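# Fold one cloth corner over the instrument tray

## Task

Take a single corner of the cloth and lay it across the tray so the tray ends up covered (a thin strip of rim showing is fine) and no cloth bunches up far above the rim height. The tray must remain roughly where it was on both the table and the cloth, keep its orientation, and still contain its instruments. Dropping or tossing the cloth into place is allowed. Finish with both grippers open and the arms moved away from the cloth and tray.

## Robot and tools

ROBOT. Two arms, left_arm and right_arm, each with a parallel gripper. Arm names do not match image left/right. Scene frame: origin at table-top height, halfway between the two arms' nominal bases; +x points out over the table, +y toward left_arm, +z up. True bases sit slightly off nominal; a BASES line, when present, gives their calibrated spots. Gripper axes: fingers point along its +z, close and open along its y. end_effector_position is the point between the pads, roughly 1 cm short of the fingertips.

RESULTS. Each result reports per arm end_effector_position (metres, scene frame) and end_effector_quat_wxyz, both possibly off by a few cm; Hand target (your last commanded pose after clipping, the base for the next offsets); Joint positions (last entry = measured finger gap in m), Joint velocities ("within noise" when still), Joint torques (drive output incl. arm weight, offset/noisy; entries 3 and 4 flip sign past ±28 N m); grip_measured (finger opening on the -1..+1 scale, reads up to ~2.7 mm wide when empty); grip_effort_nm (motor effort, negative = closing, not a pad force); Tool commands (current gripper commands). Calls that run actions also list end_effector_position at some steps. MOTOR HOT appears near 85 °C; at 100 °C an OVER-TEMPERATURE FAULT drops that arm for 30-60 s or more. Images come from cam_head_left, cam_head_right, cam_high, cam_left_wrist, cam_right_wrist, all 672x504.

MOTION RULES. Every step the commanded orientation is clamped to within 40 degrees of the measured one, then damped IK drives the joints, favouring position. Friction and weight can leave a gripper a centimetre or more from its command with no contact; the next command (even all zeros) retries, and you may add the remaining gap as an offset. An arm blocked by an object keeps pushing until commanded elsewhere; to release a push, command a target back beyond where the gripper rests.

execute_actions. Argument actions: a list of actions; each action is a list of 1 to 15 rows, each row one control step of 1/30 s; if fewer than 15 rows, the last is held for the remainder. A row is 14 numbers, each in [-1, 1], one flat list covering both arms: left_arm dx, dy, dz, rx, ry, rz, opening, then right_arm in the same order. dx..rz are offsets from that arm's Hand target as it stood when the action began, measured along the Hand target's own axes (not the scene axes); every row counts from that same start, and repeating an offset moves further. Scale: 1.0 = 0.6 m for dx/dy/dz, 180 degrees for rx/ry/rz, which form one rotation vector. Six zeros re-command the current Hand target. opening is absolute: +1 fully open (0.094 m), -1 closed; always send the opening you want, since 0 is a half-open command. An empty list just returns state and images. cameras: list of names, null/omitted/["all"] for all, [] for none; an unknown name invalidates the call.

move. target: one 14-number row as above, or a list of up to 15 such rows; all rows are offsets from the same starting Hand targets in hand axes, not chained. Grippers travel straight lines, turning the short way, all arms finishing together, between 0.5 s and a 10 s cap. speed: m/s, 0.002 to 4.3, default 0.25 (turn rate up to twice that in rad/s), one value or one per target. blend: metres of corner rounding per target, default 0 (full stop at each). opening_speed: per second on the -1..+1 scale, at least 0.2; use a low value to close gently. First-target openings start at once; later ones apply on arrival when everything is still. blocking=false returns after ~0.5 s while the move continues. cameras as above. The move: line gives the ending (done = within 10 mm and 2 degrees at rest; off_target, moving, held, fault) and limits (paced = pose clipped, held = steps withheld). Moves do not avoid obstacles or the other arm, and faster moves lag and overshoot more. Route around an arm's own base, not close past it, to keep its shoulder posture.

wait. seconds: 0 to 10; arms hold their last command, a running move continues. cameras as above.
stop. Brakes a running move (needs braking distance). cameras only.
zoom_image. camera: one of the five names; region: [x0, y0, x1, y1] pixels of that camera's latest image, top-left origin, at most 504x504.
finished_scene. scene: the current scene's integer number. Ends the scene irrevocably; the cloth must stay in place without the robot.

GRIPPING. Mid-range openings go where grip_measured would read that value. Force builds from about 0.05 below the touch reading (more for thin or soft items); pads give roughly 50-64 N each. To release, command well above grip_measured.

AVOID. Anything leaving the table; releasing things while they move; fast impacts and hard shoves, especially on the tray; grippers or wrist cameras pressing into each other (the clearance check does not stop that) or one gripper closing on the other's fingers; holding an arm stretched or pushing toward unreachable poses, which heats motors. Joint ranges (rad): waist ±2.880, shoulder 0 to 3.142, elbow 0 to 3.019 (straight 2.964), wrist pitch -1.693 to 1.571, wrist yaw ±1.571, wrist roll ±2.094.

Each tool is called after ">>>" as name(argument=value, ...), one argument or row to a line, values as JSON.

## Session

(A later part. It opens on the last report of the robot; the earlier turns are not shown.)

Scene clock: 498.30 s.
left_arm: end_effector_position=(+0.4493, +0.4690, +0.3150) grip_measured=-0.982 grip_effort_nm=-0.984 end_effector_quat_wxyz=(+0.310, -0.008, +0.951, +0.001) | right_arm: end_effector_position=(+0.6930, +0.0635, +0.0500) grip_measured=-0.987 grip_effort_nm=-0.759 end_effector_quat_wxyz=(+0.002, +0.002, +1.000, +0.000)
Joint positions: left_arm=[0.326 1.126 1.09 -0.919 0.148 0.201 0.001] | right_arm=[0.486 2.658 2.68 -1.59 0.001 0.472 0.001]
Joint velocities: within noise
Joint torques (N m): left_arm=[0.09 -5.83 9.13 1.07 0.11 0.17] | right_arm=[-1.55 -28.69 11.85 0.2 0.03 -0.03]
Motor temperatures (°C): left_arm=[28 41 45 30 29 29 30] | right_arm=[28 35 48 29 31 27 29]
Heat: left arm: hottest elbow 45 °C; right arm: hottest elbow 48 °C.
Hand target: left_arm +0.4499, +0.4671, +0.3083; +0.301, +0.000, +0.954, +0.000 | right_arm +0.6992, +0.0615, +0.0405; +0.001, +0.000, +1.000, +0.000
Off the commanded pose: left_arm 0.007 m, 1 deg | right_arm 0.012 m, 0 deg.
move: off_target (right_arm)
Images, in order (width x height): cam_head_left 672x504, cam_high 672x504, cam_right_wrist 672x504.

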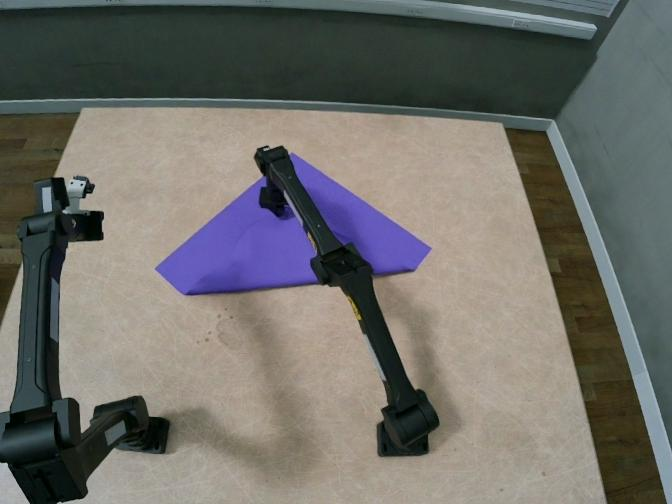

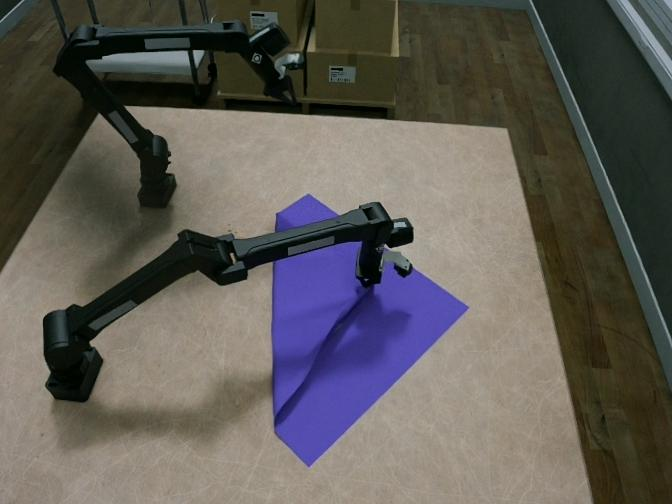

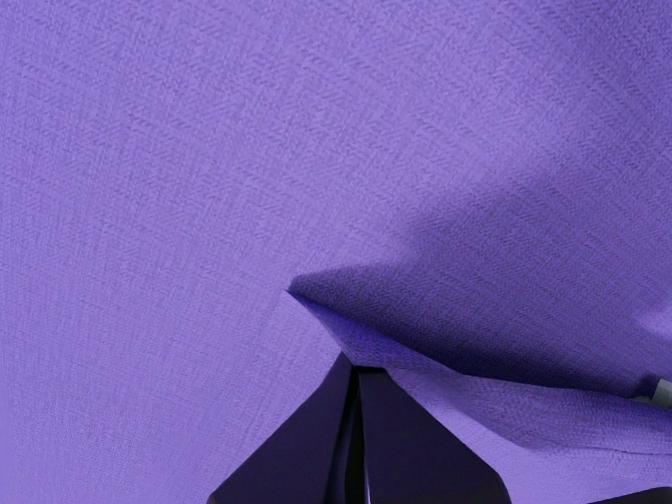

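>>> move(
  target=[
    [0,0,0,0,0,0,-1,-0.025,-0.008,0.0,0,0,0,-1],
    [0,0,0,0,0,0,-1,-0.022,-0.008,0.035,0,0,0,-1],
  ],
  speed=0.1,
  cameras=["cam_high","cam_right_wrist"],
)

>>> zoom_image(
  camera="cam_high",
  region=[240, 180, 480, 470],
)

Scene clock: 506.07 s.
left_arm: end_effector_position=(+0.4493, +0.4690, +0.3150) grip_measured=-0.982 grip_effort_nm=-0.984 end_effector_quat_wxyz=(+0.310, -0.008, +0.951, +0.001) | right_arm: end_effector_position=(+0.7063, +0.0629, +0.0386) grip_measured=-0.987 grip_effort_nm=-0.759 end_effector_quat_wxyz=(+0.007, +0.000, +1.000, +0.003)
Joint positions: left_arm=[0.326 1.126 1.09 -0.919 0.148 0.201 0.001] | right_arm=[0.478 2.764 2.86 -1.651 0.001 0.459 0.001]
Joint velocities: within noise
Joint torques (N m): left_arm=[0.03 -5.83 9.13 1.06 0.11 0.17] | right_arm=[-1.55 -28.92 11.26 0.39 0.04 -0.04]
Motor temperatures (°C): left_arm=[28 41 45 30 29 29 30] | right_arm=[28 36 49 29 31 27 30]
Heat: left arm: hottest elbow 45 °C; right arm: hottest elbow 49 °C.
Hand target: left_arm +0.4499, +0.4671, +0.3083; +0.301, +0.000, +0.954, +0.000 | right_arm +0.7125, +0.0566, +0.0195; +0.001, +0.000, +1.000, +0.000
Off the commanded pose: left_arm 0.007 m, 1 deg | right_arm 0.021 m, 1 deg.
move: off_target (right_arm)
Images, in order (width x height): cam_high 672x504, cam_right_wrist 672x504.

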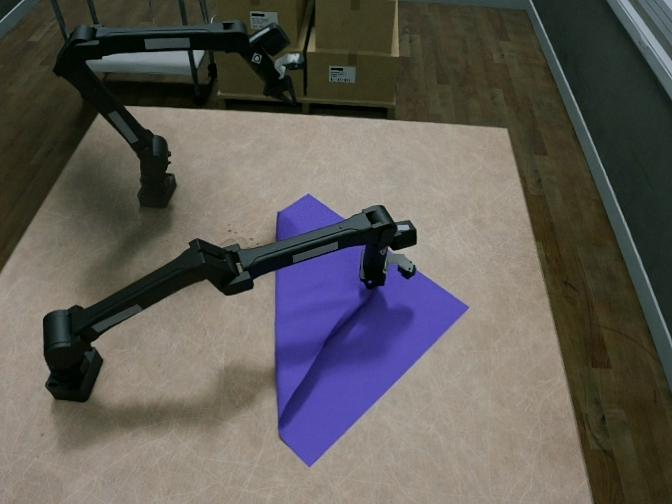

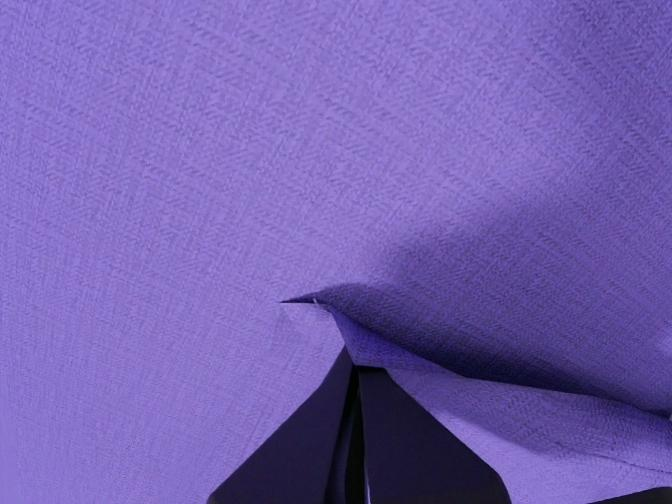

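Scaled by 1.738 from the camera's 672x504 image, which has a finer 960x720 frame.

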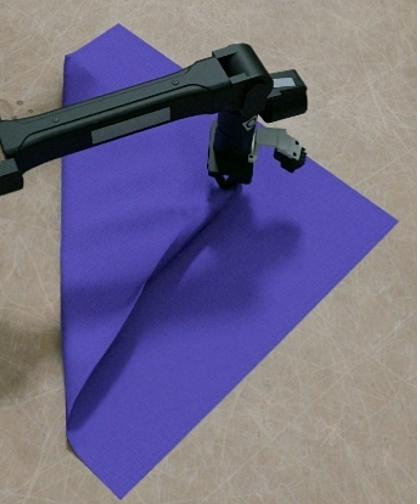

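>>> move(
  target=[
    [0,0,0,0,0,0,-1,0,0,0.01,0,0,0,-1],
    [0,0,0,0,0,0,-1,0,0,0.01,0,0,0,-0.2],
    [0,0,0,0,0,0,-1,0,0,-0.13,0,0,0,-0.2],
    [0,0,0,0,0,0,-1,0.15,-0.1,-0.45,0,0,0,-0.2],
    [0,0,0,0,0,0,-1,0.55,-0.78,-0.45,0,0,0,-0.2],
  ],
  speed=[0.1,0.1,0.06,0.25,0.4],
  blend=[0,0,0.02,0.05,0],
  opening_speed=1.0,
)

>>> zoom_image(
  camera="cam_high",
  region=[240, 180, 480, 470],
)

>>> zoom_image(
  camera="cam_head_left",
  region=[140, 140, 440, 320],
)

>>> zoom_image(
  camera="cam_head_right",
  region=[140, 140, 440, 320],
)

Scene clock: 513.93 s.
left_arm: end_effector_position=(+0.4493, +0.4690, +0.3150) grip_measured=-0.982 grip_effort_nm=-0.979 end_effector_quat_wxyz=(+0.310, -0.008, +0.951, +0.001) | right_arm: end_effector_position=(+0.5495, -0.1051, +0.2858) grip_measured=-0.202 grip_effort_nm=0.085 end_effector_quat_wxyz=(-0.011, +0.009, +1.000, -0.004)
Joint positions: left_arm=[0.326 1.126 1.09 -0.919 0.148 0.201 0.001] | right_arm=[0.336 1.868 1.916 -1.641 0 0.336 0.037]
Joint velocities: left_arm=[within noise] | right_arm=[-0.601 -0.816 -1.326 0.369 -0.007 -0.344 0]
Joint torques (N m): left_arm=[0.03 -5.83 9.13 1.06 0.11 0.17] | right_arm=[-1.67 -23.06 8.4 0.21 0.22 -0.15]
Motor temperatures (°C): left_arm=[28 40 45 30 29 29 30] | right_arm=[28 36 49 29 31 27 29]
Heat: left arm: hottest elbow 45 °C; right arm: hottest elbow 49 °C.
Hand target: left_arm +0.4499, +0.4671, +0.3083; +0.301, +0.000, +0.954, +0.000 | right_arm +0.5406, -0.1412, +0.2891; +0.001, +0.000, +1.000, +0.000 (not the last commanded pose)
Off the commanded pose: left_arm 0.007 m, 1 deg | right_arm 0.349 m, 2 deg.
elbow stopped short (right arm): the move would have taken joint 3 (elbow) straighter than the controller allows.
move: unfinished (the simulator was too slow to fit another step into this call; the move has ended); path passed 4 of 5 targets; target 2's new opening was sent with right_arm's hand 0.027 m and 1 deg from that target

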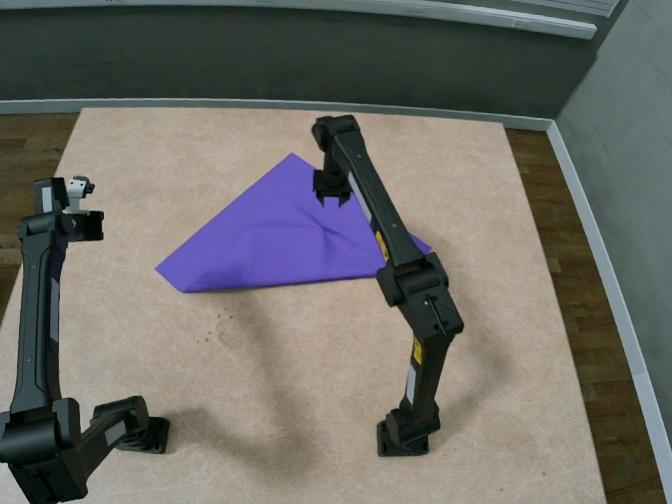

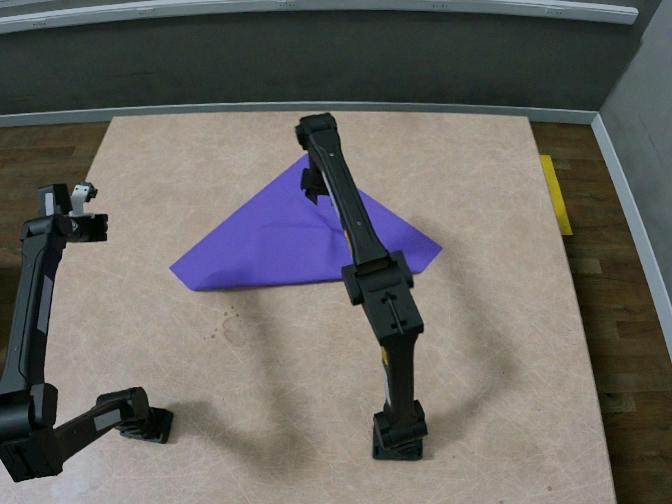

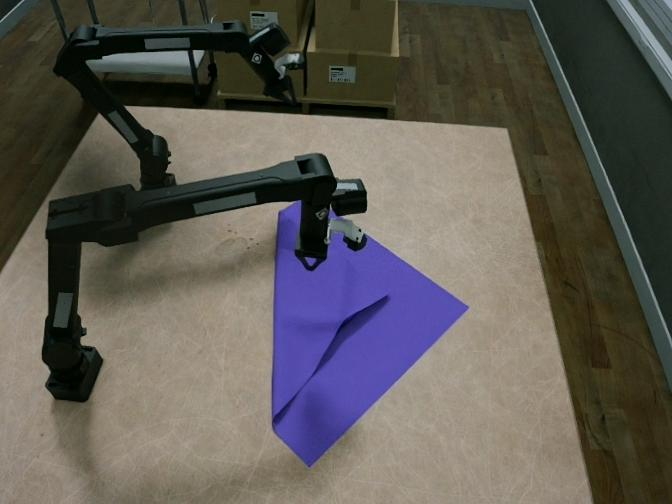

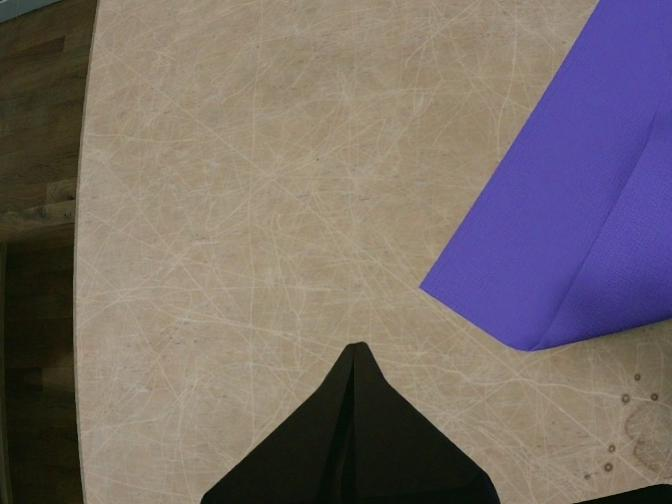

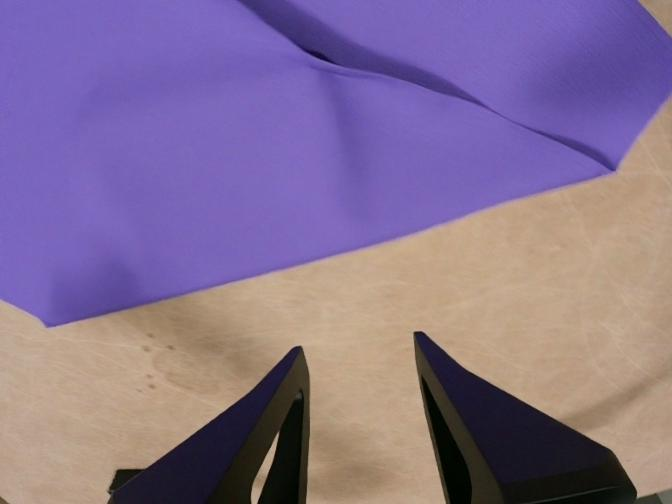

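Scaled by 1.738 from the camera's 672x504 image, which has a finer 960x720 frame.

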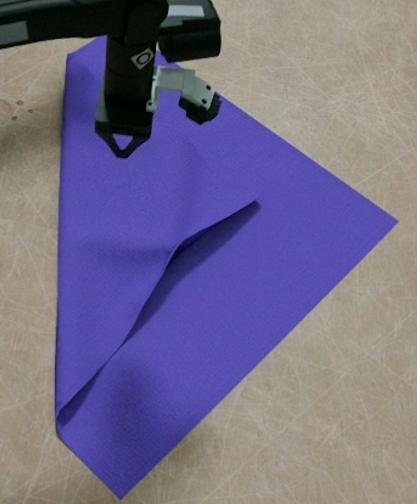

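Scaled by 1.680 from the camera's 672x504 image, which has a finer 960x720 frame.

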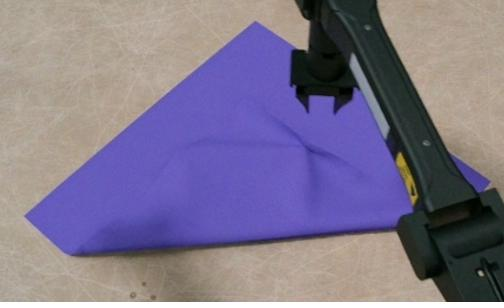

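Scaled by 1.680 from the camera's 672x504 image, which has a finer 960x720 frame.

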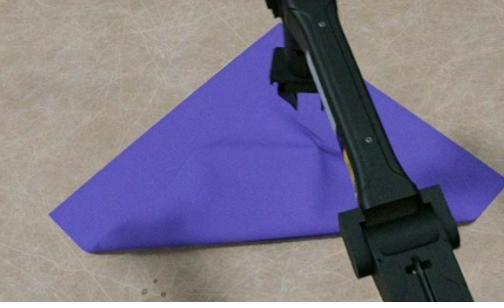

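>>> move(
  target=[0,0,0,0,0,0,-1,0.3,-0.45,0,0,0,0,-0.2],
  speed=0.35,
  cameras=["cam_head_left","cam_high"],
)

>>> zoom_image(
  camera="cam_head_left",
  region=[140, 140, 440, 320],
)

>>> zoom_image(
  camera="cam_high",
  region=[280, 220, 420, 380],
)

Scene clock: 520.37 s.
left_arm: end_effector_position=(+0.4493, +0.4690, +0.3150) grip_measured=-0.982 grip_effort_nm=-0.984 end_effector_quat_wxyz=(+0.310, -0.008, +0.951, +0.001) | right_arm: end_effector_position=(+0.3584, -0.4152, +0.2906) grip_measured=-0.202 grip_effort_nm=0.090 end_effector_quat_wxyz=(-0.003, +0.010, +1.000, -0.001)
Joint positions: left_arm=[0.326 1.126 1.09 -0.919 0.148 0.201 0.001] | right_arm=[-0.335 1.33 1.281 -1.526 0.003 -0.333 0.037]
Joint velocities: within noise
Joint torques (N m): left_arm=[0.03 -5.83 9.13 1.06 0.11 0.17] | right_arm=[-0.15 -11.75 7.99 0.84 -0.22 -0.05]
Motor temperatures (°C): left_arm=[28 40 45 30 29 29 30] | right_arm=[28 36 49 29 31 27 29]
Heat: left arm: hottest elbow 45 °C; right arm: hottest elbow 49 °C.
Hand target: left_arm +0.4499, +0.4671, +0.3083; +0.301, +0.000, +0.954, +0.000 | right_arm +0.3607, -0.4113, +0.2887; +0.001, +0.000, +1.000, +0.000
Off the commanded pose: left_arm 0.007 m, 1 deg | right_arm 0.005 m, 1 deg.
move: done
Images, in order (width x height): cam_head_left 672x504, cam_high 672x504.

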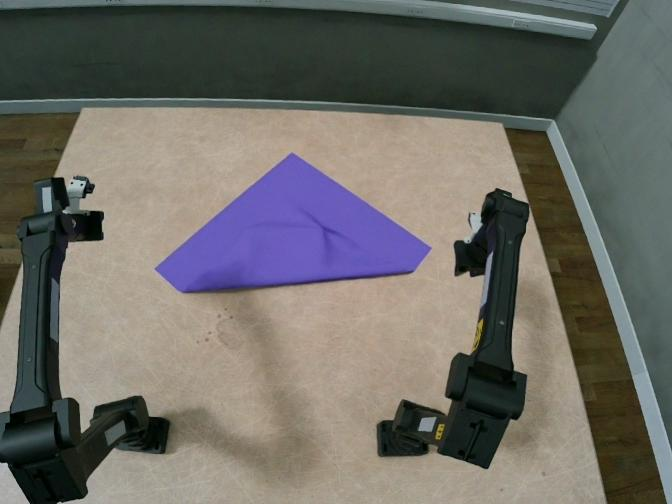

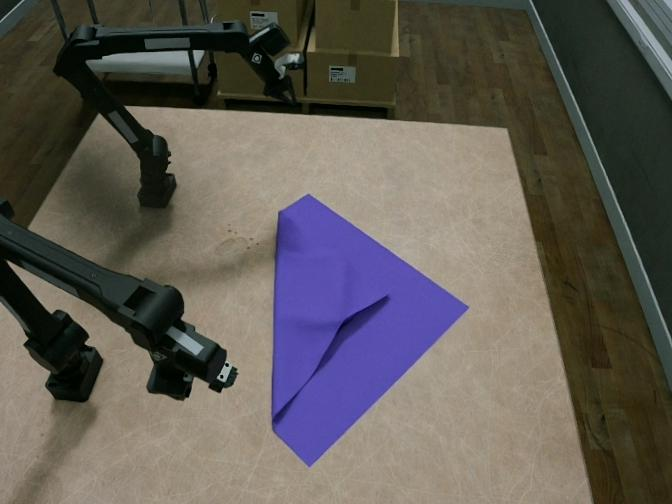

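Scaled by 1.680 from the camera's 672x504 image, which has a finer 960x720 frame.

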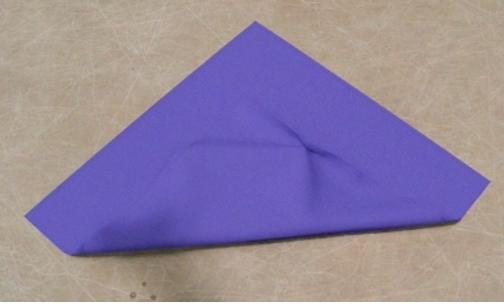

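Scaled by 3.150 from the camera's 672x504 image, which has a finer 960x720 frame.

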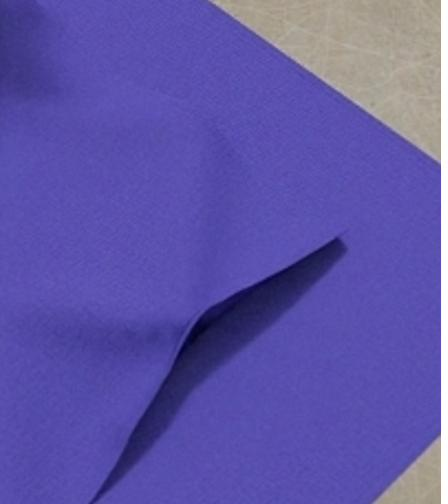

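>>> finished_scene(
  scene=2,
)

The scene is finished: the task was done.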